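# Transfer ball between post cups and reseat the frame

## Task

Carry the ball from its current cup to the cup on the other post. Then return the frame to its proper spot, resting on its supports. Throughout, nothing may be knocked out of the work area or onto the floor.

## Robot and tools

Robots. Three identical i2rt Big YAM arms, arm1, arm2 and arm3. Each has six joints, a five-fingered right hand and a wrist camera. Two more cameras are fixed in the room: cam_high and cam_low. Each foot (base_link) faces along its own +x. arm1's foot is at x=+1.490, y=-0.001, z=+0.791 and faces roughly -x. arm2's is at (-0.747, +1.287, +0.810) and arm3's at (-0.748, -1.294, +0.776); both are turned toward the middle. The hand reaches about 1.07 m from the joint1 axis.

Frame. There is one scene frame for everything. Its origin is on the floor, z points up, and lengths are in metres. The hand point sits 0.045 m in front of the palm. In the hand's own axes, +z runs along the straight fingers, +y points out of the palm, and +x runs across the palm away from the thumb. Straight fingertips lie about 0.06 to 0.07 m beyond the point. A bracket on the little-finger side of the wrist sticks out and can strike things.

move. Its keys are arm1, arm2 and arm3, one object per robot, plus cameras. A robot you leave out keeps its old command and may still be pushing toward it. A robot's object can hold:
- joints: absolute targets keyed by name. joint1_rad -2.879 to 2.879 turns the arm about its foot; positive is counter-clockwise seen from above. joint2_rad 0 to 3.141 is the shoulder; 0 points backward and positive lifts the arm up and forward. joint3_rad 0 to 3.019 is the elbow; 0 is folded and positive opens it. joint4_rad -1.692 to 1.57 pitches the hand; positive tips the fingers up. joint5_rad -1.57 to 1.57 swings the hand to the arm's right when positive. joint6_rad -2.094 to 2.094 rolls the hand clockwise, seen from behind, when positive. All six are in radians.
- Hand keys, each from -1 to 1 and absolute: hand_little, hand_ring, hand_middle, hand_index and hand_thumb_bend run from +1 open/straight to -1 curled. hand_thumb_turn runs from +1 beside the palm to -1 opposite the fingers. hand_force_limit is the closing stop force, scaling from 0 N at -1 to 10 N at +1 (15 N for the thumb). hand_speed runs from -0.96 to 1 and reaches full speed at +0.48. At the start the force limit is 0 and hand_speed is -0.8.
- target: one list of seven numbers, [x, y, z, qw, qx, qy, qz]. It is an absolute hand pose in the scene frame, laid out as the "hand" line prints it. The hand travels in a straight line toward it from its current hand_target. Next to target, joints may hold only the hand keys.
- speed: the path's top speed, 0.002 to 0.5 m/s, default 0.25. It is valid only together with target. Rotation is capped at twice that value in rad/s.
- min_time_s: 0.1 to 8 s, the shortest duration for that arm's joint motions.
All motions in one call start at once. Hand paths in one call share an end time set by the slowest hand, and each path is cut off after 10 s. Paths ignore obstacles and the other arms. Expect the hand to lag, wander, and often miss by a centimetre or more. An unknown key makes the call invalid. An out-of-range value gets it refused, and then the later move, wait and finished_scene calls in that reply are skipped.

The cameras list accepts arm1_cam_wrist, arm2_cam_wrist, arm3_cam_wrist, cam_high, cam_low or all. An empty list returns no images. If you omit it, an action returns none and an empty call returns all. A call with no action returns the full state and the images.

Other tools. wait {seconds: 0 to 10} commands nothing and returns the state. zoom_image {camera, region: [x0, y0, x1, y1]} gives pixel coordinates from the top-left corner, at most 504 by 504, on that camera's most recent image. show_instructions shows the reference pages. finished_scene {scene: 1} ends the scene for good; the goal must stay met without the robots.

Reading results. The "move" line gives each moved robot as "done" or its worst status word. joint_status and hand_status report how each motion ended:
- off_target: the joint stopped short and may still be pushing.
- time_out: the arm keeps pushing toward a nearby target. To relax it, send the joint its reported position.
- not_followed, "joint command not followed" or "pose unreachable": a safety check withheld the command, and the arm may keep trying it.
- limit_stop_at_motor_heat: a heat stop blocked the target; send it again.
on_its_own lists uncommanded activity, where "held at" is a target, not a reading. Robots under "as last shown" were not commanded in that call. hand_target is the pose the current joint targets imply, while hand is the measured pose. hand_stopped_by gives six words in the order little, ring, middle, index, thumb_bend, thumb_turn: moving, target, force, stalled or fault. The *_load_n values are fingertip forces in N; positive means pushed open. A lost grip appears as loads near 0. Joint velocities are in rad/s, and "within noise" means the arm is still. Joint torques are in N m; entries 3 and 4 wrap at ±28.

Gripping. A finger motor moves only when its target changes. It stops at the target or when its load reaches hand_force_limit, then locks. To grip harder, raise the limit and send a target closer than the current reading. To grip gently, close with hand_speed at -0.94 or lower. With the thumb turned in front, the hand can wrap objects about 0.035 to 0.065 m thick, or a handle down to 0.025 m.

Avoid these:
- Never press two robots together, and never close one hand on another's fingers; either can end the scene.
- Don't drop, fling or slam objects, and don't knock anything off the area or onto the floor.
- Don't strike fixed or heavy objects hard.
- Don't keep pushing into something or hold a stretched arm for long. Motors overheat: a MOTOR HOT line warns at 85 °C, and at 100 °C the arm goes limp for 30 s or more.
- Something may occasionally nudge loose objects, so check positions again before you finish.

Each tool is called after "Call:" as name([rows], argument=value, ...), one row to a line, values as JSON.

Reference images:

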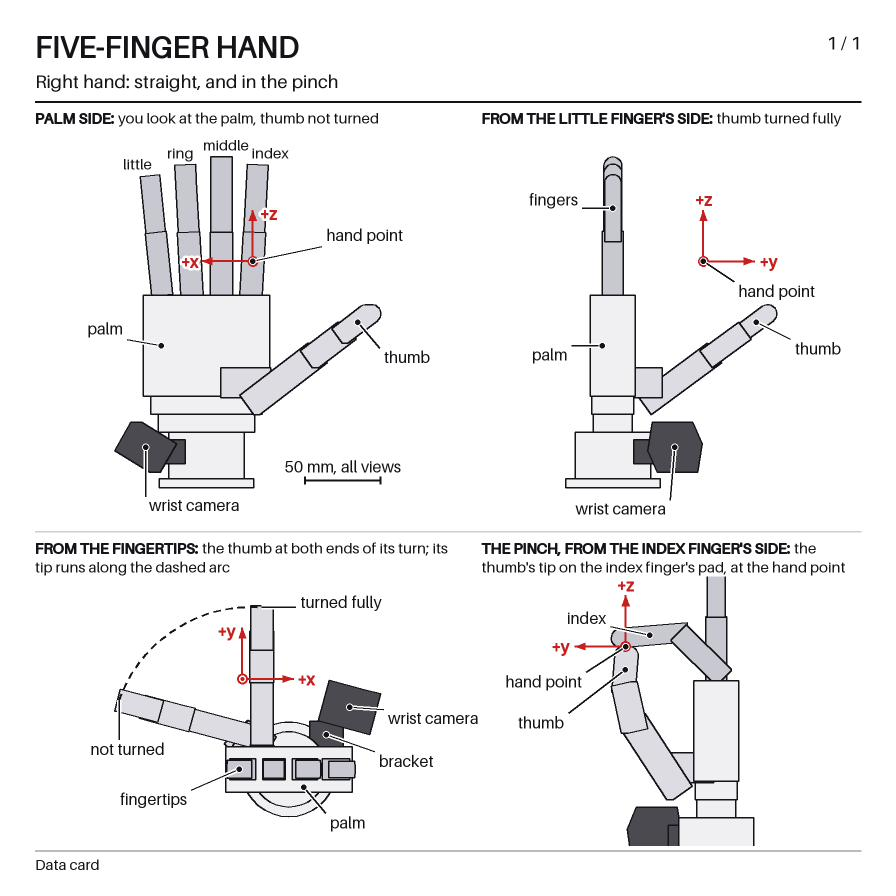

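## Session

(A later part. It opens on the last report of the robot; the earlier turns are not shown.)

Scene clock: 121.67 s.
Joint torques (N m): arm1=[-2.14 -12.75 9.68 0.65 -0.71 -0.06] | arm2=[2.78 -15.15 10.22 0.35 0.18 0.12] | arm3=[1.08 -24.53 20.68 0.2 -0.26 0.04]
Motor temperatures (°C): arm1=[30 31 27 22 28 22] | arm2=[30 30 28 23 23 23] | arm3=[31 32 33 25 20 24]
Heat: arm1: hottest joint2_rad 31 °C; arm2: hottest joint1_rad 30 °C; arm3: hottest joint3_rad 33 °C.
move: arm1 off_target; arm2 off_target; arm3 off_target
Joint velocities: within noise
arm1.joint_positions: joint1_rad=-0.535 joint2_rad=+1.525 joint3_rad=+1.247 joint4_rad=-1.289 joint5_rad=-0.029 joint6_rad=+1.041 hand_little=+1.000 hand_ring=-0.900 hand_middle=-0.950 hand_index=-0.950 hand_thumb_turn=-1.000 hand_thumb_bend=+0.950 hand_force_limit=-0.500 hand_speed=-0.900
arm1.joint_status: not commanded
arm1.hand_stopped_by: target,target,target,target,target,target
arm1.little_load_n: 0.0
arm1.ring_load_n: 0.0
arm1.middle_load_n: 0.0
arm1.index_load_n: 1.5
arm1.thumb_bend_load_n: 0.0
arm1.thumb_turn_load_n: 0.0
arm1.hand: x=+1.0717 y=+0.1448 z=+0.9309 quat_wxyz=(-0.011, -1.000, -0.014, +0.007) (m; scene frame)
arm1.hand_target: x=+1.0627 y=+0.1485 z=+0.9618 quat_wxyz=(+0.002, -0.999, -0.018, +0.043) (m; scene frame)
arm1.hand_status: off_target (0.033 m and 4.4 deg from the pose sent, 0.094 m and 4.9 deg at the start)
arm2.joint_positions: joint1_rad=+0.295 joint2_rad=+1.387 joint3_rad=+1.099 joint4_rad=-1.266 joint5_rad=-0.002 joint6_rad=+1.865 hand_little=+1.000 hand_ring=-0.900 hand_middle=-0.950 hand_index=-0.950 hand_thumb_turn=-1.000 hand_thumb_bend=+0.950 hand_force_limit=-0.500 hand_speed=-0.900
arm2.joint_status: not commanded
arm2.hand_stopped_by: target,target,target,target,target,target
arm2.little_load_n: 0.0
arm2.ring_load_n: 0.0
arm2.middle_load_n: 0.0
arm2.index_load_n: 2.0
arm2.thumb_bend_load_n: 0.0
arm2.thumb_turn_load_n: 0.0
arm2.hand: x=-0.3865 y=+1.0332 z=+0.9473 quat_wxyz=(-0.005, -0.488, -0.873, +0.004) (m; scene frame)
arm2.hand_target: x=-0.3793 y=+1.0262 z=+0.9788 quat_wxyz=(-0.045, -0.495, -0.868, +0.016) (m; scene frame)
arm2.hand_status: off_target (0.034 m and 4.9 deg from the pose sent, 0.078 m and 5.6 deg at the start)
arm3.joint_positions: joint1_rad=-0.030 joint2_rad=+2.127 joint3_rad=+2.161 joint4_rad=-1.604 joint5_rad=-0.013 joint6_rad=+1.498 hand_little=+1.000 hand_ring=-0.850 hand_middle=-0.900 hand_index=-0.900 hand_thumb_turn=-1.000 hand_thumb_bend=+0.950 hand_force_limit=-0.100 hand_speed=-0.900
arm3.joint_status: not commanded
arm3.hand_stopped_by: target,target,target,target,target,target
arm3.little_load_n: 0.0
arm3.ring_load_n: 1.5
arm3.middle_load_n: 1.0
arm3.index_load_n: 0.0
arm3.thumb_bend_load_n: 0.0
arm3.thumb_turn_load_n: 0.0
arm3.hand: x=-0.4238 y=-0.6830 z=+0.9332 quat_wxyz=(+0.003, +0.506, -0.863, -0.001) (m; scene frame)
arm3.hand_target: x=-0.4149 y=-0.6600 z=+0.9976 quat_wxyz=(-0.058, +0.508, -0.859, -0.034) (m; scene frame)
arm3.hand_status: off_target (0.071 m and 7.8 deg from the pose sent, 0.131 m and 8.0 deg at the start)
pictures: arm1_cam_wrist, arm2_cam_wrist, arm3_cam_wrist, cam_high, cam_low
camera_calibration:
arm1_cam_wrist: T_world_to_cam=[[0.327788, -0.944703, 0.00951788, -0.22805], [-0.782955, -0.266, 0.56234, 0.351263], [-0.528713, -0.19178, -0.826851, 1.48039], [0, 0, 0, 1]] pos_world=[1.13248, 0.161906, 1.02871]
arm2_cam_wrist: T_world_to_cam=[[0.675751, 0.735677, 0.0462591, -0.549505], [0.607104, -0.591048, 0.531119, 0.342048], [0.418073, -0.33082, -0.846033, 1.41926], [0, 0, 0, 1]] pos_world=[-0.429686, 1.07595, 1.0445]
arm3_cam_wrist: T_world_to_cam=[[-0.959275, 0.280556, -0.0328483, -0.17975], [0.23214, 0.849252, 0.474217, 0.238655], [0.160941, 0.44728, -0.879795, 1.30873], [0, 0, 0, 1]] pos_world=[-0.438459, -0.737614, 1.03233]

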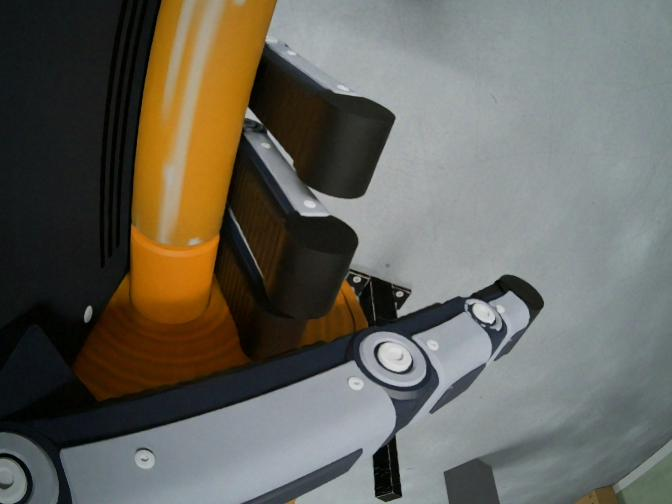

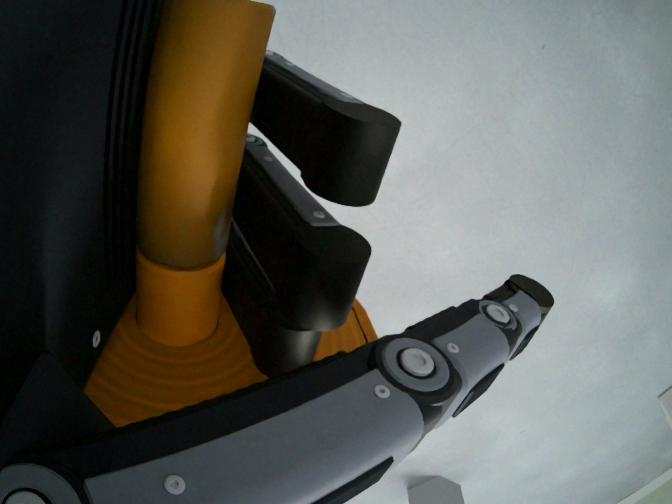

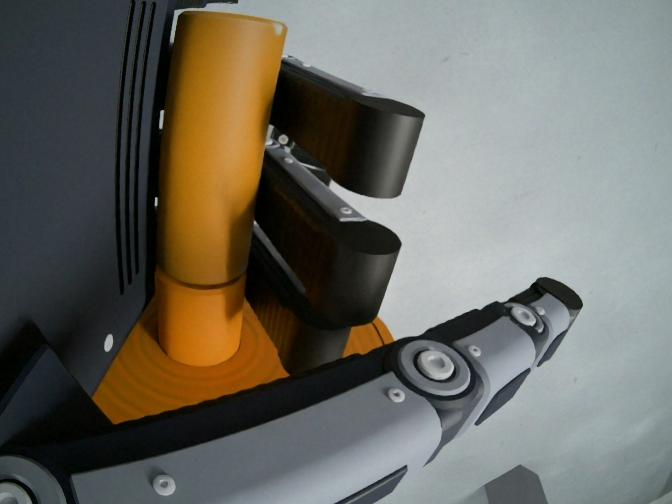

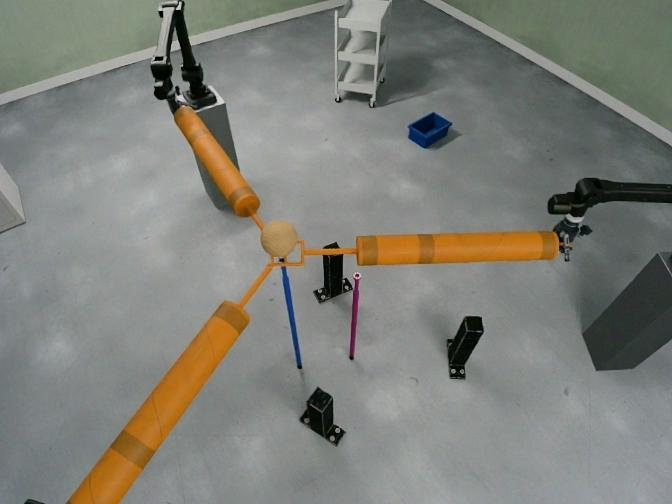

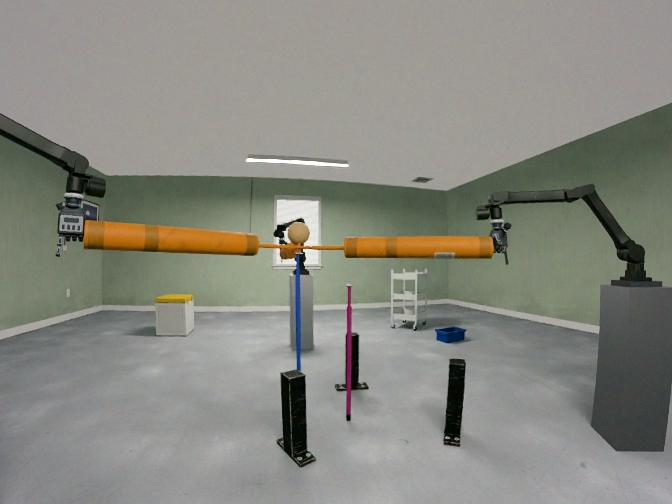

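Call:
move(arm1={"target": [1.0597, 0.1525, 0.922, -0.002, 0.9988, 0.0175, -0.043], "speed": 0.03}, arm2={"target": [-0.3873, 1.0302, 0.939, 0.045, 0.4948, 0.8674, -0.017], "speed": 0.03}, arm3={"target": [-0.4229, -0.6560, 0.9576, 0.057, -0.5080, 0.8590, 0.033], "speed": 0.03}, cameras=["cam_high", "cam_low"])

Call:
zoom_image(camera="cam_high", region=[240, 200, 330, 280])

Call:
zoom_image(camera="cam_low", region=[255, 200, 345, 280])

Scene clock: 125.10 s.
Joint torques (N m): arm1=[-1.2 -10.58 7.98 1.02 -0.72 -0.11] | arm2=[2.55 -14.21 9.17 0.42 0.19 0.06] | arm3=[1.38 -26.7 12.89 1.31 -0.2 0.17]
Motor temperatures (°C): arm1=[30 31 27 22 28 22] | arm2=[30 30 28 23 23 23] | arm3=[31 33 34 25 20 24]
Heat: arm1: hottest joint2_rad 31 °C; arm2: hottest joint1_rad 30 °C; arm3: hottest joint3_rad 34 °C.
move: arm1 done; arm2 off_target; arm3 off_target
Joint velocities: within noise
arm1.joint_positions: joint1_rad=-0.543 joint2_rad=+1.525 joint3_rad=+1.205 joint4_rad=-1.195 joint5_rad=-0.029 joint6_rad=+1.039 hand_little=+1.000 hand_ring=-0.900 hand_middle=-0.950 hand_index=-0.950 hand_thumb_turn=-1.000 hand_thumb_bend=+0.950 hand_force_limit=-0.500 hand_speed=-0.900
arm1.joint_status: not commanded
arm1.hand_stopped_by: target,target,target,target,target,target
arm1.little_load_n: 0.5
arm1.ring_load_n: 0.0
arm1.middle_load_n: 0.0
arm1.index_load_n: 1.5
arm1.thumb_bend_load_n: -0.5
arm1.thumb_turn_load_n: 0.0
arm1.hand: x=+1.0649 y=+0.1527 z=+0.9156 quat_wxyz=(+0.002, -0.999, -0.011, +0.030) (m; scene frame)
arm1.hand_target: x=+1.0598 y=+0.1525 z=+0.9220 quat_wxyz=(+0.002, -0.999, -0.018, +0.043) (m; scene frame)
arm1.hand_status: done (0.008 m and 1.7 deg from the pose sent, 0.017 m and 4.4 deg at the start)
arm2.joint_positions: joint1_rad=+0.295 joint2_rad=+1.386 joint3_rad=+1.005 joint4_rad=-1.159 joint5_rad=-0.002 joint6_rad=+1.866 hand_little=+1.000 hand_ring=-0.900 hand_middle=-0.950 hand_index=-0.949 hand_thumb_turn=-1.000 hand_thumb_bend=+0.950 hand_force_limit=-0.500 hand_speed=-0.900
arm2.joint_status: not commanded
arm2.hand_stopped_by: target,target,target,target,target,target
arm2.little_load_n: 0.0
arm2.ring_load_n: 0.0
arm2.middle_load_n: 0.0
arm2.index_load_n: 2.0
arm2.thumb_bend_load_n: 0.0
arm2.thumb_turn_load_n: 0.0
arm2.hand: x=-0.3931 y=+1.0386 z=+0.9145 quat_wxyz=(-0.012, -0.489, -0.872, +0.006) (m; scene frame)
arm2.hand_target: x=-0.3876 y=+1.0306 z=+0.9389 quat_wxyz=(-0.045, -0.495, -0.868, +0.017) (m; scene frame)
arm2.hand_status: off_target (0.027 m and 4.1 deg from the pose sent, 0.009 m and 4.8 deg at the start)
arm3.joint_positions: joint1_rad=-0.019 joint2_rad=+2.127 joint3_rad=+2.101 joint4_rad=-1.514 joint5_rad=-0.013 joint6_rad=+1.498 hand_little=+1.000 hand_ring=-0.850 hand_middle=-0.900 hand_index=-0.900 hand_thumb_turn=-1.000 hand_thumb_bend=+0.950 hand_force_limit=-0.100 hand_speed=-0.900
arm3.joint_status: not commanded
arm3.hand_stopped_by: target,target,target,target,target,target
arm3.little_load_n: 0.0
arm3.ring_load_n: 0.5
arm3.middle_load_n: 2.0
arm3.index_load_n: 0.5
arm3.thumb_bend_load_n: 0.0
arm3.thumb_turn_load_n: 0.0
arm3.hand: x=-0.4256 y=-0.6730 z=+0.9112 quat_wxyz=(-0.010, +0.510, -0.860, -0.007) (m; scene frame)
arm3.hand_target: x=-0.4240 y=-0.6581 z=+0.9579 quat_wxyz=(-0.056, +0.508, -0.859, -0.033) (m; scene frame)
arm3.hand_status: off_target (0.050 m and 6.1 deg from the pose sent, 0.036 m and 7.8 deg at the start)
pictures: cam_high, cam_low

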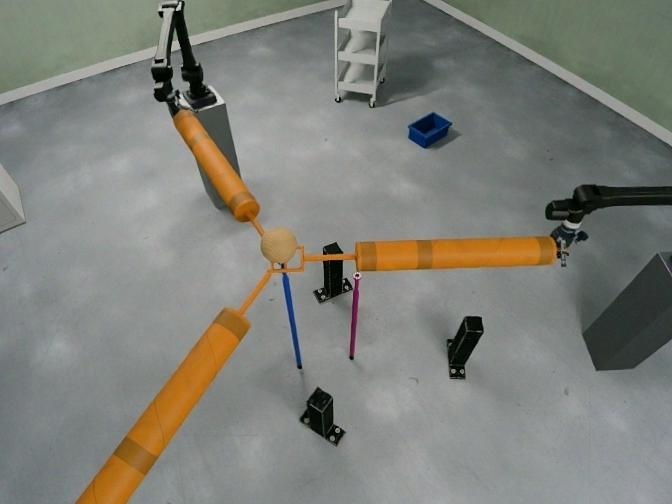

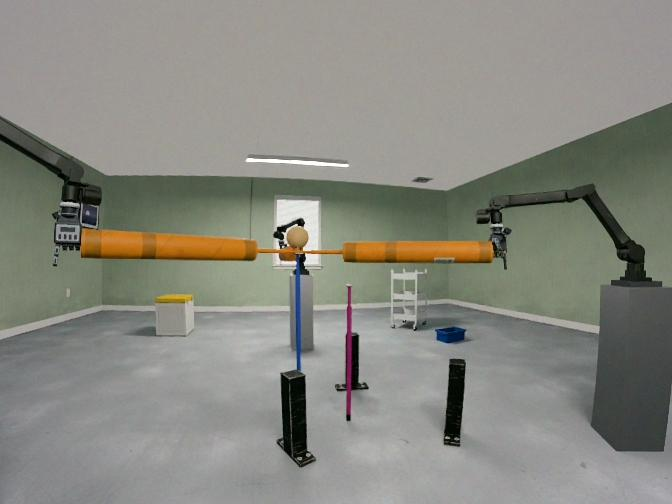

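Scaled by 5.600 from the camera's 672x504 image, which has a finer 960x720 frame.

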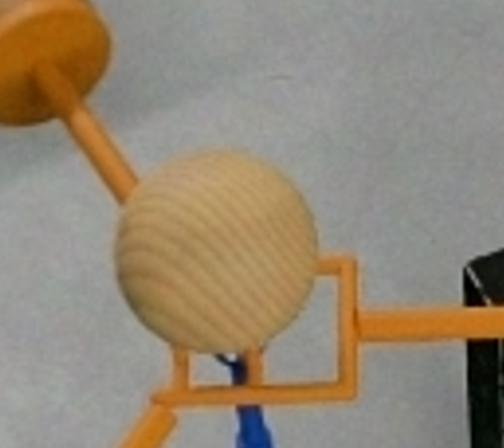

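Scaled by 5.600 from the camera's 672x504 image, which has a finer 960x720 frame.

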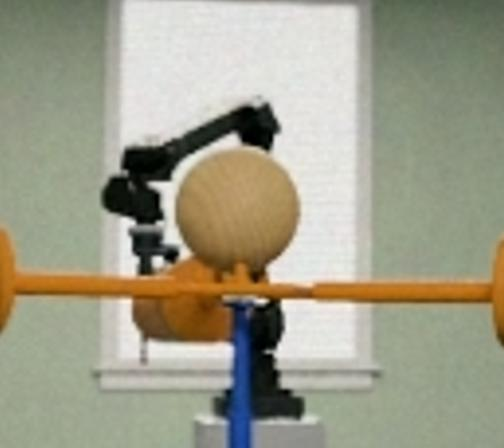

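Call:
move(arm1={"target": [1.0632, 0.1457, 0.8834, -0.002, 0.9988, 0.0175, -0.035], "speed": 0.03}, arm2={"target": [-0.3879, 1.0287, 0.9154, 0.045, 0.4948, 0.8674, -0.017], "speed": 0.03}, arm3={"target": [-0.4308, -0.6624, 0.9297, 0.057, -0.5080, 0.8590, 0.033], "speed": 0.03}, cameras=["cam_high", "cam_low"])

Call:
zoom_image(camera="cam_high", region=[240, 200, 330, 280])

Call:
zoom_image(camera="cam_low", region=[255, 200, 345, 280])

Scene clock: 127.67 s.
Joint torques (N m): arm1=[-0.85 -9.52 7.12 1.07 -0.29 0.05] | arm2=[2.2 -12.04 8.58 0.47 0.03 0.02] | arm3=[1.73 -28.81 11.38 0.46 -0.18 0.17]
Motor temperatures (°C): arm1=[30 31 27 22 28 22] | arm2=[30 30 28 23 23 23] | arm3=[31 34 34 25 20 24]
Heat: arm1: hottest joint2_rad 31 °C; arm2: hottest joint1_rad 30 °C; arm3: hottest joint2_rad 34 °C.
move: arm1 done; arm2 off_target; arm3 off_target
Joint velocities: within noise
arm1.joint_positions: joint1_rad=-0.541 joint2_rad=+1.544 joint3_rad=+1.140 joint4_rad=-1.104 joint5_rad=-0.030 joint6_rad=+1.039 hand_little=+1.000 hand_ring=-0.900 hand_middle=-0.950 hand_index=-0.950 hand_thumb_turn=-1.000 hand_thumb_bend=+0.950 hand_force_limit=-0.500 hand_speed=-0.900
arm1.joint_status: not commanded
arm1.hand_stopped_by: target,target,target,target,target,target
arm1.little_load_n: 0.0
arm1.ring_load_n: 0.0
arm1.middle_load_n: 0.0
arm1.index_load_n: 1.5
arm1.thumb_bend_load_n: -0.5
arm1.thumb_turn_load_n: 0.0
arm1.hand: x=+1.0665 y=+0.1506 z=+0.8846 quat_wxyz=(+0.004, -0.999, -0.012, +0.033) (m; scene frame)
arm1.hand_target: x=+1.0633 y=+0.1458 z=+0.8835 quat_wxyz=(+0.002, -0.999, -0.017, +0.035) (m; scene frame)
arm1.hand_status: done (0.006 m and 0.7 deg from the pose sent, 0.033 m and 1.0 deg at the start)
arm2.joint_positions: joint1_rad=+0.295 joint2_rad=+1.386 joint3_rad=+0.970 joint4_rad=-1.092 joint5_rad=+0.002 joint6_rad=+1.866 hand_little=+1.000 hand_ring=-0.900 hand_middle=-0.950 hand_index=-0.949 hand_thumb_turn=-1.000 hand_thumb_bend=+0.950 hand_force_limit=-0.500 hand_speed=-0.900
arm2.joint_status: not commanded
arm2.hand_stopped_by: target,target,target,target,target,target
arm2.little_load_n: 0.0
arm2.ring_load_n: 0.0
arm2.middle_load_n: 0.0
arm2.index_load_n: 1.5
arm2.thumb_bend_load_n: 0.0
arm2.thumb_turn_load_n: 0.0
arm2.hand: x=-0.3910 y=+1.0356 z=+0.9042 quat_wxyz=(-0.028, -0.488, -0.872, +0.011) (m; scene frame)
arm2.hand_target: x=-0.3880 y=+1.0288 z=+0.9155 quat_wxyz=(-0.045, -0.495, -0.868, +0.017) (m; scene frame)
arm2.hand_status: off_target (0.014 m and 2.3 deg from the pose sent, 0.011 m and 4.1 deg at the start)
arm3.joint_positions: joint1_rad=-0.018 joint2_rad=+2.126 joint3_rad=+1.992 joint4_rad=-1.397 joint5_rad=-0.013 joint6_rad=+1.503 hand_little=+1.000 hand_ring=-0.850 hand_middle=-0.900 hand_index=-0.900 hand_thumb_turn=-1.000 hand_thumb_bend=+0.950 hand_force_limit=-0.100 hand_speed=-0.900
arm3.joint_status: not commanded
arm3.hand_stopped_by: target,target,target,target,target,target
arm3.little_load_n: 0.0
arm3.ring_load_n: 0.0
arm3.middle_load_n: 1.0
arm3.index_load_n: 0.5
arm3.thumb_bend_load_n: 0.0
arm3.thumb_turn_load_n: 0.0
arm3.hand: x=-0.4264 y=-0.6738 z=+0.8707 quat_wxyz=(-0.015, +0.509, -0.861, -0.010) (m; scene frame)
arm3.hand_target: x=-0.4315 y=-0.6640 z=+0.9286 quat_wxyz=(-0.056, +0.508, -0.859, -0.033) (m; scene frame)
arm3.hand_status: off_target (0.060 m and 5.6 deg from the pose sent, 0.022 m and 6.1 deg at the start)
pictures: cam_high, cam_low

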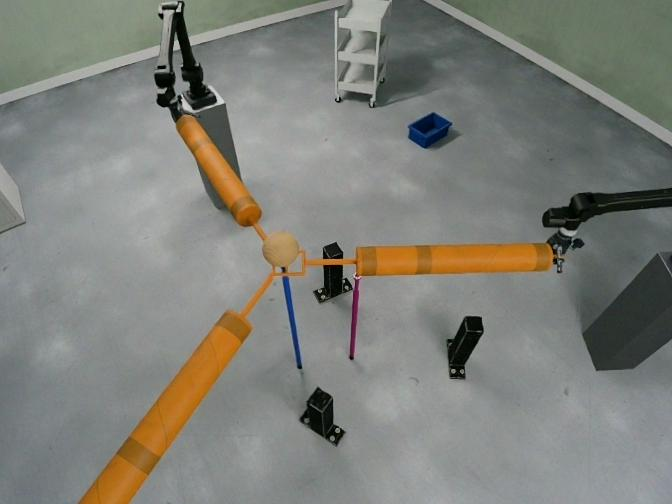

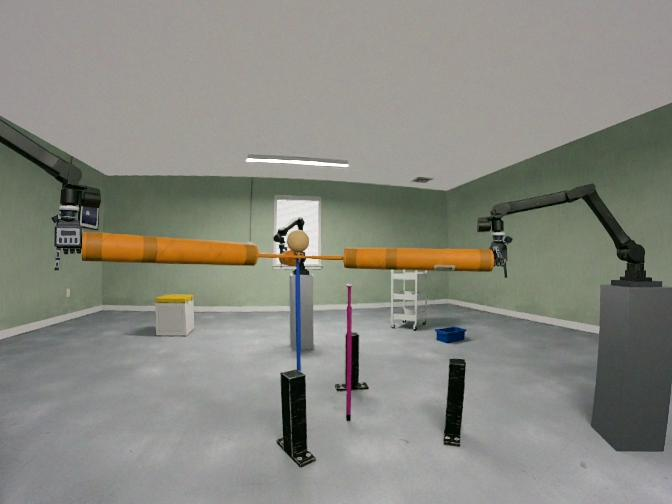

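Scaled by 5.600 from the camera's 672x504 image, which has a finer 960x720 frame.

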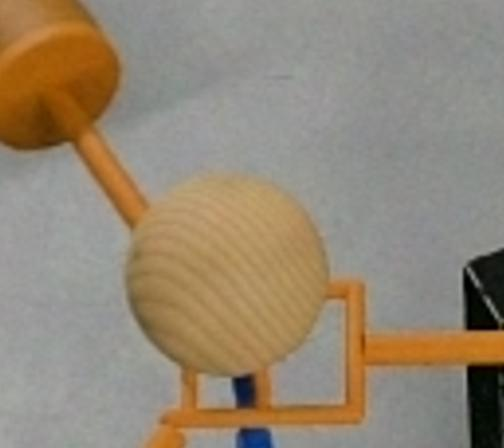

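Scaled by 5.600 from the camera's 672x504 image, which has a finer 960x720 frame.

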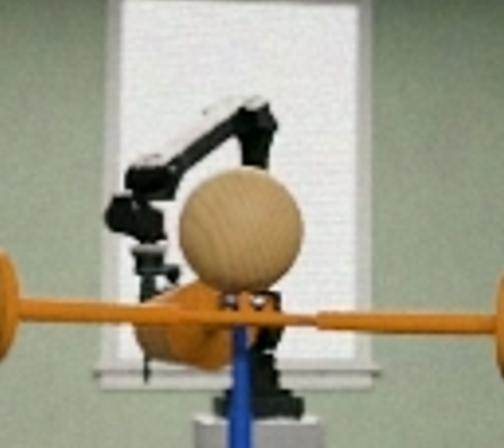

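Call:
move(arm1={"target": [1.0660, 0.1417, 0.844, -0.002, 0.9988, 0.0175, -0.030], "speed": 0.03}, arm2={"target": [-0.3885, 1.0288, 0.866, 0.040, 0.4951, 0.8678, -0.015], "speed": 0.03}, arm3={"target": [-0.4361, -0.6661, 0.9086, 0.050, -0.5082, 0.8595, 0.029], "speed": 0.03}, cameras=["all"])

Call:
zoom_image(camera="cam_high", region=[240, 210, 330, 290])

Call:
zoom_image(camera="cam_low", region=[255, 210, 345, 290])

Scene clock: 131.33 s.
Joint torques (N m): arm1=[-1.26 -10.17 6.57 0.79 -0.12 0.04] | arm2=[2.02 -10.99 7.84 0.38 -0.11 0.02] | arm3=[1.85 -28.45 11 0.23 -0.18 0.13]
Motor temperatures (°C): arm1=[30 31 27 22 28 22] | arm2=[30 29 28 23 23 23] | arm3=[31 34 33 25 20 24]
Heat: arm1: hottest joint2_rad 31 °C; arm2: hottest joint1_rad 30 °C; arm3: hottest joint2_rad 34 °C.
move: arm1 done; arm2 done; arm3 off_target
Joint velocities: within noise
arm1.joint_positions: joint1_rad=-0.529 joint2_rad=+1.585 joint3_rad=+1.080 joint4_rad=-1.002 joint5_rad=-0.030 joint6_rad=+1.042 hand_little=+1.000 hand_ring=-0.900 hand_middle=-0.950 hand_index=-0.950 hand_thumb_turn=-1.000 hand_thumb_bend=+0.950 hand_force_limit=-0.500 hand_speed=-0.900
arm1.joint_status: not commanded
arm1.hand_stopped_by: target,target,target,target,target,target
arm1.little_load_n: 0.0
arm1.ring_load_n: 0.0
arm1.middle_load_n: 0.0
arm1.index_load_n: 1.5
arm1.thumb_bend_load_n: 0.0
arm1.thumb_turn_load_n: 0.0
arm1.hand: x=+1.0658 y=+0.1453 z=+0.8473 quat_wxyz=(+0.004, -0.999, -0.017, +0.033) (m; scene frame)
arm1.hand_target: x=+1.0660 y=+0.1417 z=+0.8441 quat_wxyz=(+0.002, -0.999, -0.018, +0.030) (m; scene frame)
arm1.hand_status: done (0.005 m and 0.4 deg from the pose sent, 0.041 m and 0.7 deg at the start)
arm2.joint_positions: joint1_rad=+0.295 joint2_rad=+1.439 joint3_rad=+0.901 joint4_rad=-0.956 joint5_rad=+0.004 joint6_rad=+1.866 hand_little=+1.000 hand_ring=-0.900 hand_middle=-0.950 hand_index=-0.949 hand_thumb_turn=-1.000 hand_thumb_bend=+0.950 hand_force_limit=-0.500 hand_speed=-0.900
arm2.joint_status: not commanded
arm2.hand_stopped_by: target,target,target,target,target,target
arm2.little_load_n: 0.0
arm2.ring_load_n: 0.0
arm2.middle_load_n: 0.0
arm2.index_load_n: 1.5
arm2.thumb_bend_load_n: 0.0
arm2.thumb_turn_load_n: -0.5
arm2.hand: x=-0.3896 y=+1.0336 z=+0.8630 quat_wxyz=(-0.034, -0.488, -0.872, +0.013) (m; scene frame)
arm2.hand_target: x=-0.3885 y=+1.0288 z=+0.8660 quat_wxyz=(-0.040, -0.495, -0.868, +0.015) (m; scene frame)
arm2.hand_status: done (0.006 m and 1.2 deg from the pose sent, 0.039 m and 1.7 deg at the start)
arm3.joint_positions: joint1_rad=-0.014 joint2_rad=+2.122 joint3_rad=+1.944 joint4_rad=-1.355 joint5_rad=-0.012 joint6_rad=+1.512 hand_little=+1.000 hand_ring=-0.850 hand_middle=-0.900 hand_index=-0.900 hand_thumb_turn=-1.000 hand_thumb_bend=+0.950 hand_force_limit=-0.100 hand_speed=-0.900
arm3.joint_status: not commanded
arm3.hand_stopped_by: target,target,target,target,target,target
arm3.little_load_n: -0.5
arm3.ring_load_n: 0.0
arm3.middle_load_n: 0.0
arm3.index_load_n: 2.0
arm3.thumb_bend_load_n: 0.0
arm3.thumb_turn_load_n: 0.0
arm3.hand: x=-0.4304 y=-0.6762 z=+0.8548 quat_wxyz=(-0.014, +0.507, -0.862, -0.009) (m; scene frame)
arm3.hand_target: x=-0.4366 y=-0.6671 z=+0.9076 quat_wxyz=(-0.050, +0.508, -0.859, -0.029) (m; scene frame)
arm3.hand_status: off_target (0.055 m and 4.8 deg from the pose sent, 0.040 m and 4.6 deg at the start)
pictures: arm1_cam_wrist, arm2_cam_wrist, arm3_cam_wrist, cam_high, cam_low
camera_calibration:
arm1_cam_wrist: T_world_to_cam=[[0.330969, -0.943021, -0.0342292, -0.19147], [-0.751182, -0.285247, 0.595281, 0.334674], [-0.571126, -0.171307, -0.802789, 1.43019], [0, 0, 0, 1]] pos_world=[1.13159, 0.159905, 0.942357]
arm2_cam_wrist: T_world_to_cam=[[0.674661, 0.736935, 0.0419529, -0.541798], [0.583733, -0.567465, 0.580723, 0.312656], [0.451762, -0.367302, -0.813019, 1.3717], [0, 0, 0, 1]] pos_world=[-0.43666, 1.08052, 0.956382]
arm3_cam_wrist: T_world_to_cam=[[-0.958997, 0.279943, -0.0442355, -0.181109], [0.220404, 0.834765, 0.504569, 0.230809], [0.178177, 0.47413, -0.862237, 1.24835], [0, 0, 0, 1]] pos_world=[-0.446981, -0.73385, 0.9519]

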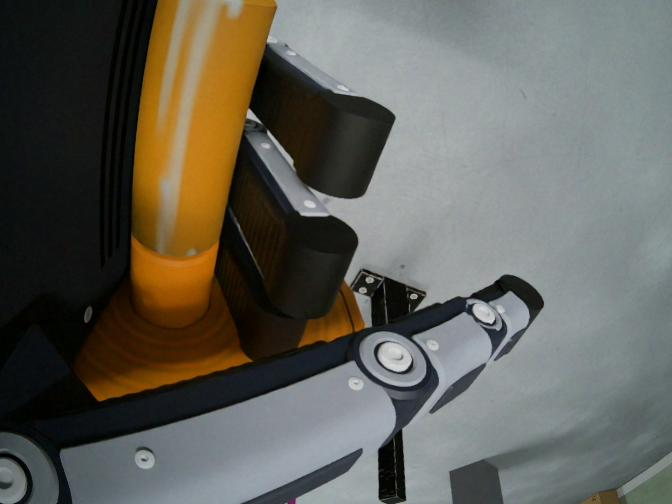

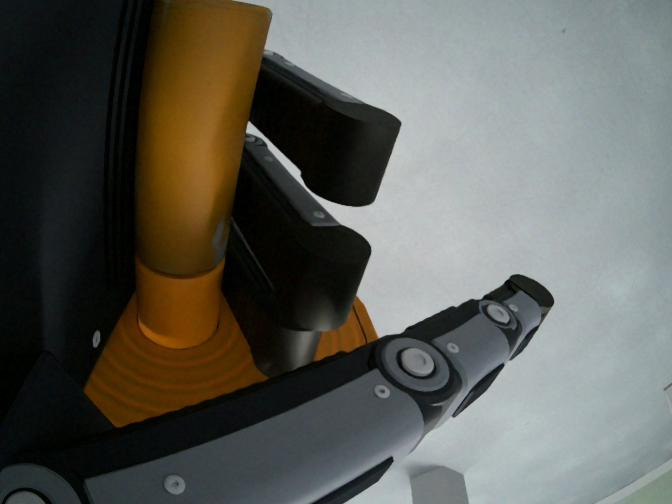

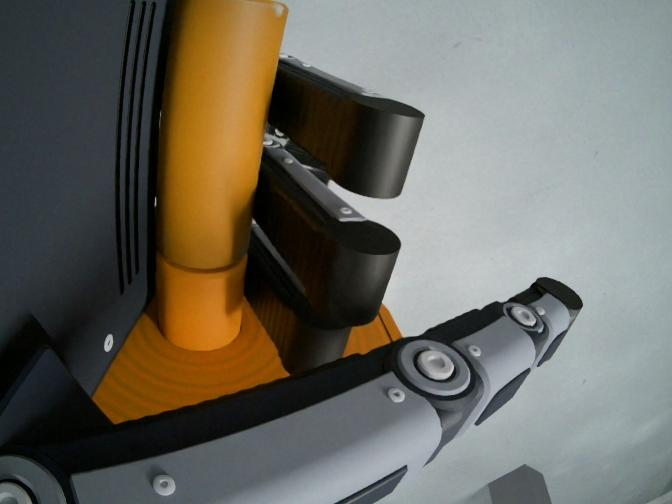

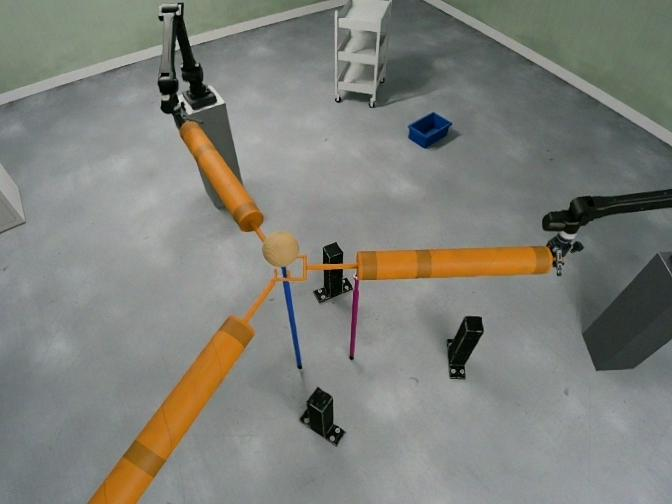

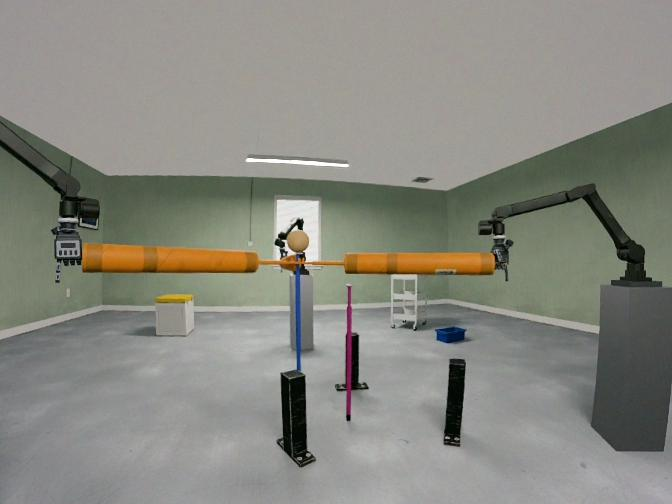

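Scaled by 5.600 from the camera's 672x504 image, which has a finer 960x720 frame.

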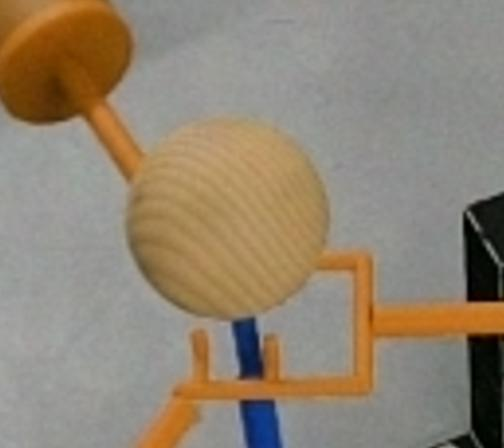

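Scaled by 5.600 from the camera's 672x504 image, which has a finer 960x720 frame.

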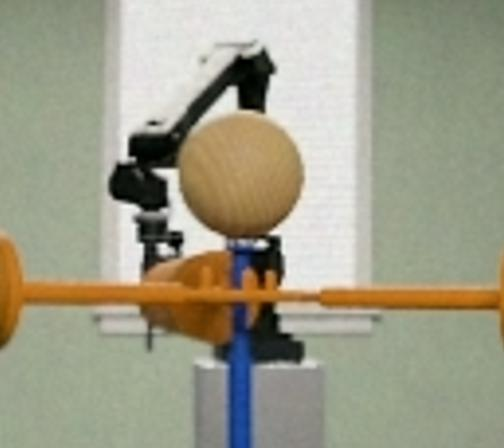

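Call:
zoom_image(camera="cam_high", region=[262, 245, 312, 285])

Call:
zoom_image(camera="cam_low", region=[280, 240, 320, 272])

Scaled by 10.080 from the camera's 672x504 image, which has a finer 960x720 frame.

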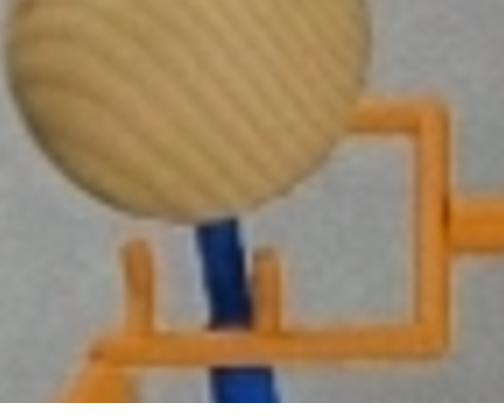

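Scaled by 12.600 from the camera's 672x504 image, which has a finer 960x720 frame.

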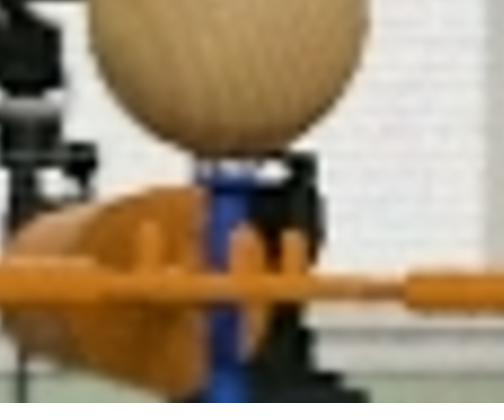

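Call:
move(arm1={"target": [1.0492, 0.1160, 0.845, -0.002, 0.9988, 0.0175, -0.028], "speed": 0.03}, arm2={"target": [-0.4053, 1.0053, 0.866, 0.030, 0.4951, 0.8678, -0.011], "speed": 0.03}, arm3={"target": [-0.4534, -0.6906, 0.9076, 0.050, -0.5082, 0.8595, 0.029], "speed": 0.03}, cameras=["cam_high", "cam_low"])

Call:
zoom_image(camera="cam_high", region=[262, 235, 325, 285])

Call:
zoom_image(camera="cam_low", region=[275, 225, 325, 275])

Scene clock: 136.73 s.
Joint torques (N m): arm1=[-0.32 -8.94 7.62 0.61 -0.09 0.11] | arm2=[1.85 -10.75 10.03 -0.53 -0.44 -0.25] | arm3=[1.14 -27.28 10.92 0.28 -0.14 0.12]
Motor temperatures (°C): arm1=[30 31 27 22 28 22] | arm2=[30 29 28 23 23 23] | arm3=[31 35 33 25 20 24]
Heat: arm1: hottest joint2_rad 31 °C; arm2: hottest joint1_rad 30 °C; arm3: hottest joint2_rad 35 °C.
move: arm1 done; arm2 off_target; arm3 off_target
Joint velocities: within noise
arm1.joint_positions: joint1_rad=-0.461 joint2_rad=+1.593 joint3_rad=+1.080 joint4_rad=-1.002 joint5_rad=-0.024 joint6_rad=+1.115 hand_little=+1.000 hand_ring=-0.900 hand_middle=-0.950 hand_index=-0.950 hand_thumb_turn=-1.000 hand_thumb_bend=+0.950 hand_force_limit=-0.500 hand_speed=-0.900
arm1.joint_status: not commanded
arm1.hand_stopped_by: target,target,target,target,target,target
arm1.little_load_n: 0.5
arm1.ring_load_n: 0.0
arm1.middle_load_n: 0.0
arm1.index_load_n: 1.5
arm1.thumb_bend_load_n: 0.0
arm1.thumb_turn_load_n: 0.0
arm1.hand: x=+1.0532 y=+0.1187 z=+0.8439 quat_wxyz=(+0.002, -0.999, -0.015, +0.029) (m; scene frame)
arm1.hand_target: x=+1.0491 y=+0.1160 z=+0.8451 quat_wxyz=(+0.002, -0.999, -0.018, +0.028) (m; scene frame)
arm1.hand_status: done (0.005 m and 0.3 deg from the pose sent, 0.034 m and 0.6 deg at the start)
arm2.joint_positions: joint1_rad=+0.223 joint2_rad=+1.459 joint3_rad=+0.901 joint4_rad=-0.957 joint5_rad=+0.002 joint6_rad=+1.815 hand_little=+1.000 hand_ring=-0.900 hand_middle=-0.950 hand_index=-0.949 hand_thumb_turn=-1.000 hand_thumb_bend=+0.950 hand_force_limit=-0.500 hand_speed=-0.900
arm2.joint_status: not commanded
arm2.hand_stopped_by: target,target,target,target,target,target
arm2.little_load_n: 0.0
arm2.ring_load_n: 0.0
arm2.middle_load_n: 0.0
arm2.index_load_n: 2.0
arm2.thumb_bend_load_n: 0.0
arm2.thumb_turn_load_n: 0.0
arm2.hand: x=-0.4099 y=+1.0136 z=+0.8551 quat_wxyz=(-0.024, -0.497, -0.867, +0.012) (m; scene frame)
arm2.hand_target: x=-0.4054 y=+1.0055 z=+0.8660 quat_wxyz=(-0.030, -0.495, -0.868, +0.011) (m; scene frame)
arm2.hand_status: off_target (0.014 m and 0.8 deg from the pose sent, 0.032 m and 1.0 deg at the start)
arm3.joint_positions: joint1_rad=-0.004 joint2_rad=+2.038 joint3_rad=+1.803 joint4_rad=-1.302 joint5_rad=-0.012 joint6_rad=+1.517 hand_little=+1.000 hand_ring=-0.850 hand_middle=-0.900 hand_index=-0.900 hand_thumb_turn=-1.000 hand_thumb_bend=+0.950 hand_force_limit=-0.100 hand_speed=-0.900
arm3.joint_status: not commanded
arm3.hand_stopped_by: target,target,target,target,target,target
arm3.little_load_n: 0.0
arm3.ring_load_n: 0.0
arm3.middle_load_n: 0.5
arm3.index_load_n: 1.5
arm3.thumb_bend_load_n: 0.0
arm3.thumb_turn_load_n: 0.0
arm3.hand: x=-0.4530 y=-0.6987 z=+0.8544 quat_wxyz=(-0.012, +0.509, -0.861, -0.008) (m; scene frame)
arm3.hand_target: x=-0.4540 y=-0.6916 z=+0.9065 quat_wxyz=(-0.050, +0.508, -0.859, -0.029) (m; scene frame)
arm3.hand_status: off_target (0.054 m and 5.0 deg from the pose sent, 0.059 m and 4.8 deg at the start)
pictures: cam_high, cam_low

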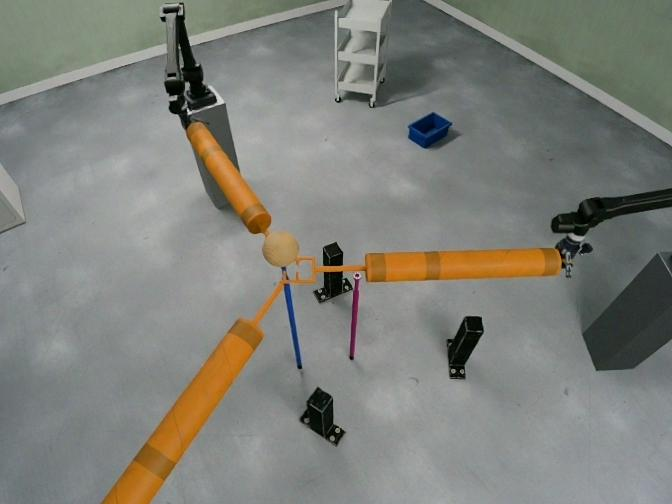

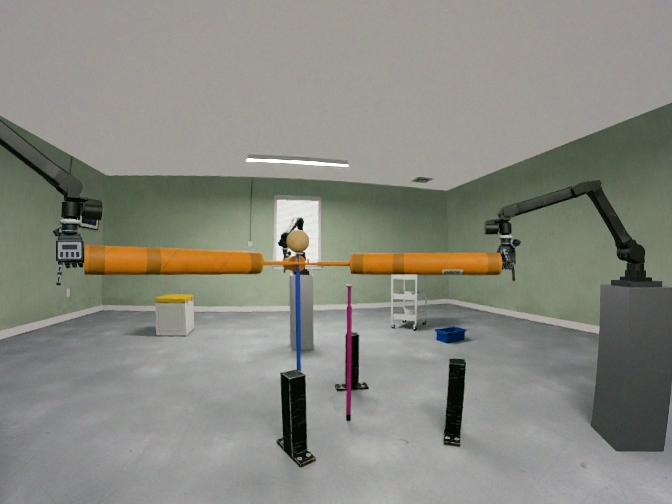

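Scaled by 8.000 from the camera's 672x504 image, which has a finer 960x720 frame.

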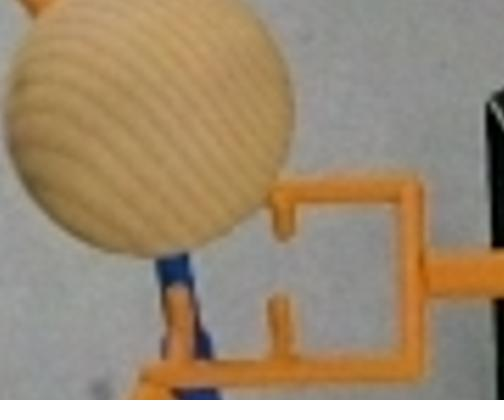

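Scaled by 10.080 from the camera's 672x504 image, which has a finer 960x720 frame.

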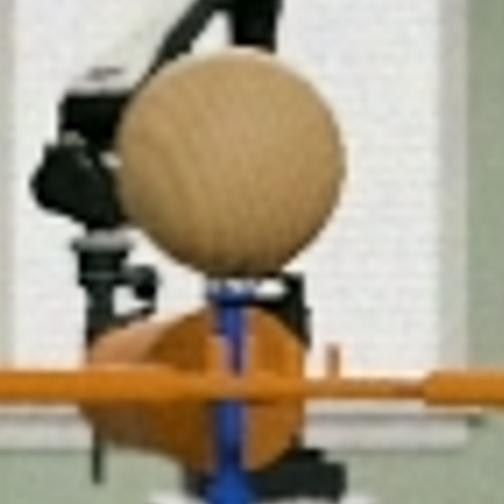

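Call:
move(arm1={"target": [1.0200, 0.0636, 0.848, -0.002, 0.9988, 0.0175, -0.028], "speed": 0.04}, arm2={"target": [-0.4344, 0.9531, 0.872, 0.030, 0.4951, 0.8678, -0.011], "speed": 0.04}, arm3={"target": [-0.4830, -0.7440, 0.907, 0.050, -0.5082, 0.8595, 0.029], "speed": 0.04}, cameras=["cam_high", "cam_low"])

Call:
zoom_image(camera="cam_high", region=[262, 225, 372, 295])

Call:
zoom_image(camera="cam_low", region=[275, 225, 355, 290])

Scene clock: 139.33 s.
Joint torques (N m): arm1=[0.03 -9.17 9.58 -0.03 -0.06 0.07] | arm2=[1.67 -11.46 11.73 -0.58 -0.41 -0.31] | arm3=[0.67 -24 10.74 0.32 -0.11 0.08]
Motor temperatures (°C): arm1=[30 30 27 22 28 22] | arm2=[30 29 28 23 23 23] | arm3=[31 35 33 25 20 24]
Heat: arm1: hottest joint1_rad 30 °C; arm2: hottest joint1_rad 30 °C; arm3: hottest joint2_rad 35 °C.
move: arm1 off_target; arm2 off_target; arm3 off_target
Joint velocities: within noise
arm1.joint_positions: joint1_rad=-0.327 joint2_rad=+1.609 joint3_rad=+1.080 joint4_rad=-1.002 joint5_rad=-0.016 joint6_rad=+1.248 hand_little=+1.000 hand_ring=-0.900 hand_middle=-0.950 hand_index=-0.950 hand_thumb_turn=-1.000 hand_thumb_bend=+0.950 hand_force_limit=-0.500 hand_speed=-0.900
arm1.joint_status: not commanded
arm1.hand_stopped_by: target,target,target,target,target,target
arm1.little_load_n: 0.0
arm1.ring_load_n: 0.0
arm1.middle_load_n: 0.5
arm1.index_load_n: 1.5
arm1.thumb_bend_load_n: 0.0
arm1.thumb_turn_load_n: 0.0
arm1.hand: x=+1.0343 y=+0.0640 z=+0.8369 quat_wxyz=(-0.001, -1.000, -0.014, +0.020) (m; scene frame)
arm1.hand_target: x=+1.0203 y=+0.0635 z=+0.8482 quat_wxyz=(+0.002, -0.999, -0.018, +0.029) (m; scene frame)
arm1.hand_status: off_target (0.018 m and 1.0 deg from the pose sent, 0.065 m and 0.4 deg at the start)
arm2.joint_positions: joint1_rad=+0.082 joint2_rad=+1.503 joint3_rad=+0.947 joint4_rad=-0.979 joint5_rad=-0.008 joint6_rad=+1.679 hand_little=+1.000 hand_ring=-0.900 hand_middle=-0.950 hand_index=-0.949 hand_thumb_turn=-1.000 hand_thumb_bend=+0.950 hand_force_limit=-0.500 hand_speed=-0.900
arm2.joint_status: not commanded
arm2.hand_stopped_by: target,target,target,target,target,target
arm2.little_load_n: 0.0
arm2.ring_load_n: 0.0
arm2.middle_load_n: 0.0
arm2.index_load_n: 2.0
arm2.thumb_bend_load_n: 0.0
arm2.thumb_turn_load_n: 0.0
arm2.hand: x=-0.4431 y=+0.9699 z=+0.8535 quat_wxyz=(-0.015, -0.500, -0.866, +0.007) (m; scene frame)
arm2.hand_target: x=-0.4350 y=+0.9537 z=+0.8720 quat_wxyz=(-0.030, -0.496, -0.868, +0.011) (m; scene frame)
arm2.hand_status: off_target (0.026 m and 1.9 deg from the pose sent, 0.067 m and 0.8 deg at the start)
arm3.joint_positions: joint1_rad=-0.002 joint2_rad=+1.868 joint3_rad=+1.561 joint4_rad=-1.223 joint5_rad=-0.013 joint6_rad=+1.517 hand_little=+1.000 hand_ring=-0.850 hand_middle=-0.900 hand_index=-0.900 hand_thumb_turn=-1.000 hand_thumb_bend=+0.950 hand_force_limit=-0.100 hand_speed=-0.900
arm3.joint_status: not commanded
arm3.hand_stopped_by: target,target,target,target,target,target
arm3.little_load_n: 0.0
arm3.ring_load_n: 0.0
arm3.middle_load_n: 0.0
arm3.index_load_n: 2.0
arm3.thumb_bend_load_n: 0.0
arm3.thumb_turn_load_n: 0.0
arm3.hand: x=-0.4860 y=-0.7497 z=+0.8630 quat_wxyz=(-0.015, +0.510, -0.860, -0.010) (m; scene frame)
arm3.hand_target: x=-0.4836 y=-0.7446 z=+0.9061 quat_wxyz=(-0.050, +0.508, -0.859, -0.029) (m; scene frame)
arm3.hand_status: off_target (0.044 m and 4.6 deg from the pose sent, 0.076 m and 5.0 deg at the start)
pictures: cam_high, cam_low

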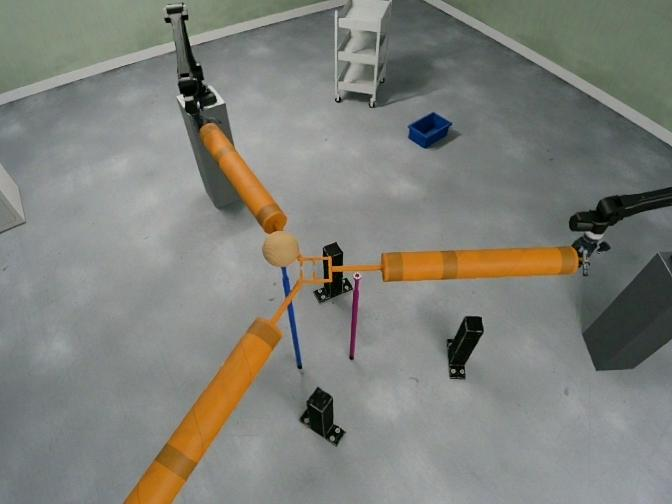

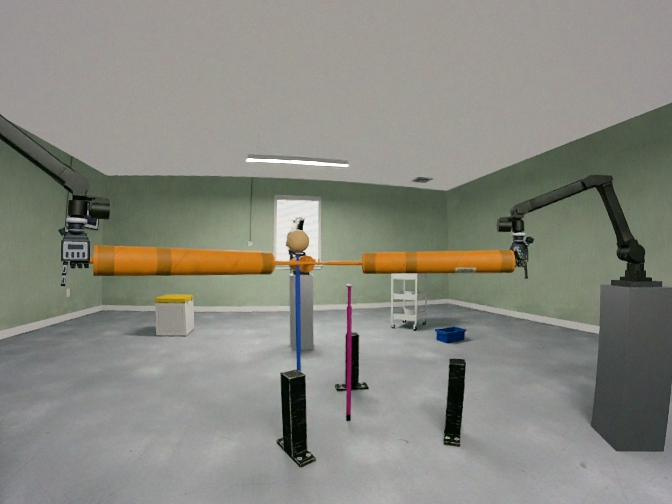

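Scaled by 4.582 from the camera's 672x504 image, which has a finer 960x720 frame.

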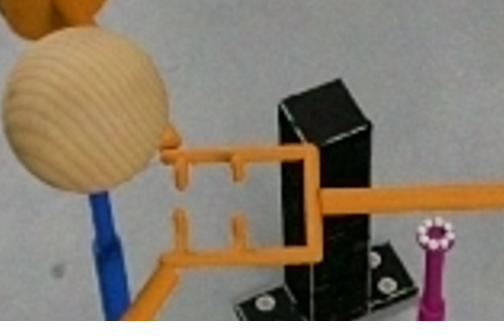

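Scaled by 6.300 from the camera's 672x504 image, which has a finer 960x720 frame.

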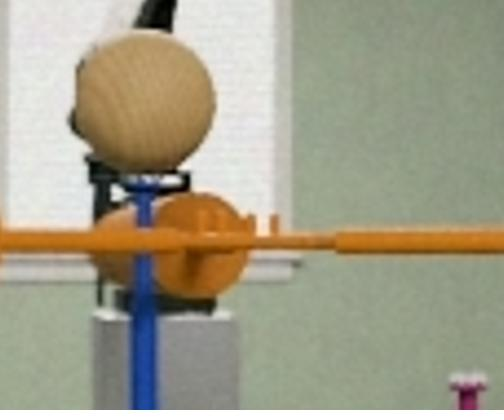

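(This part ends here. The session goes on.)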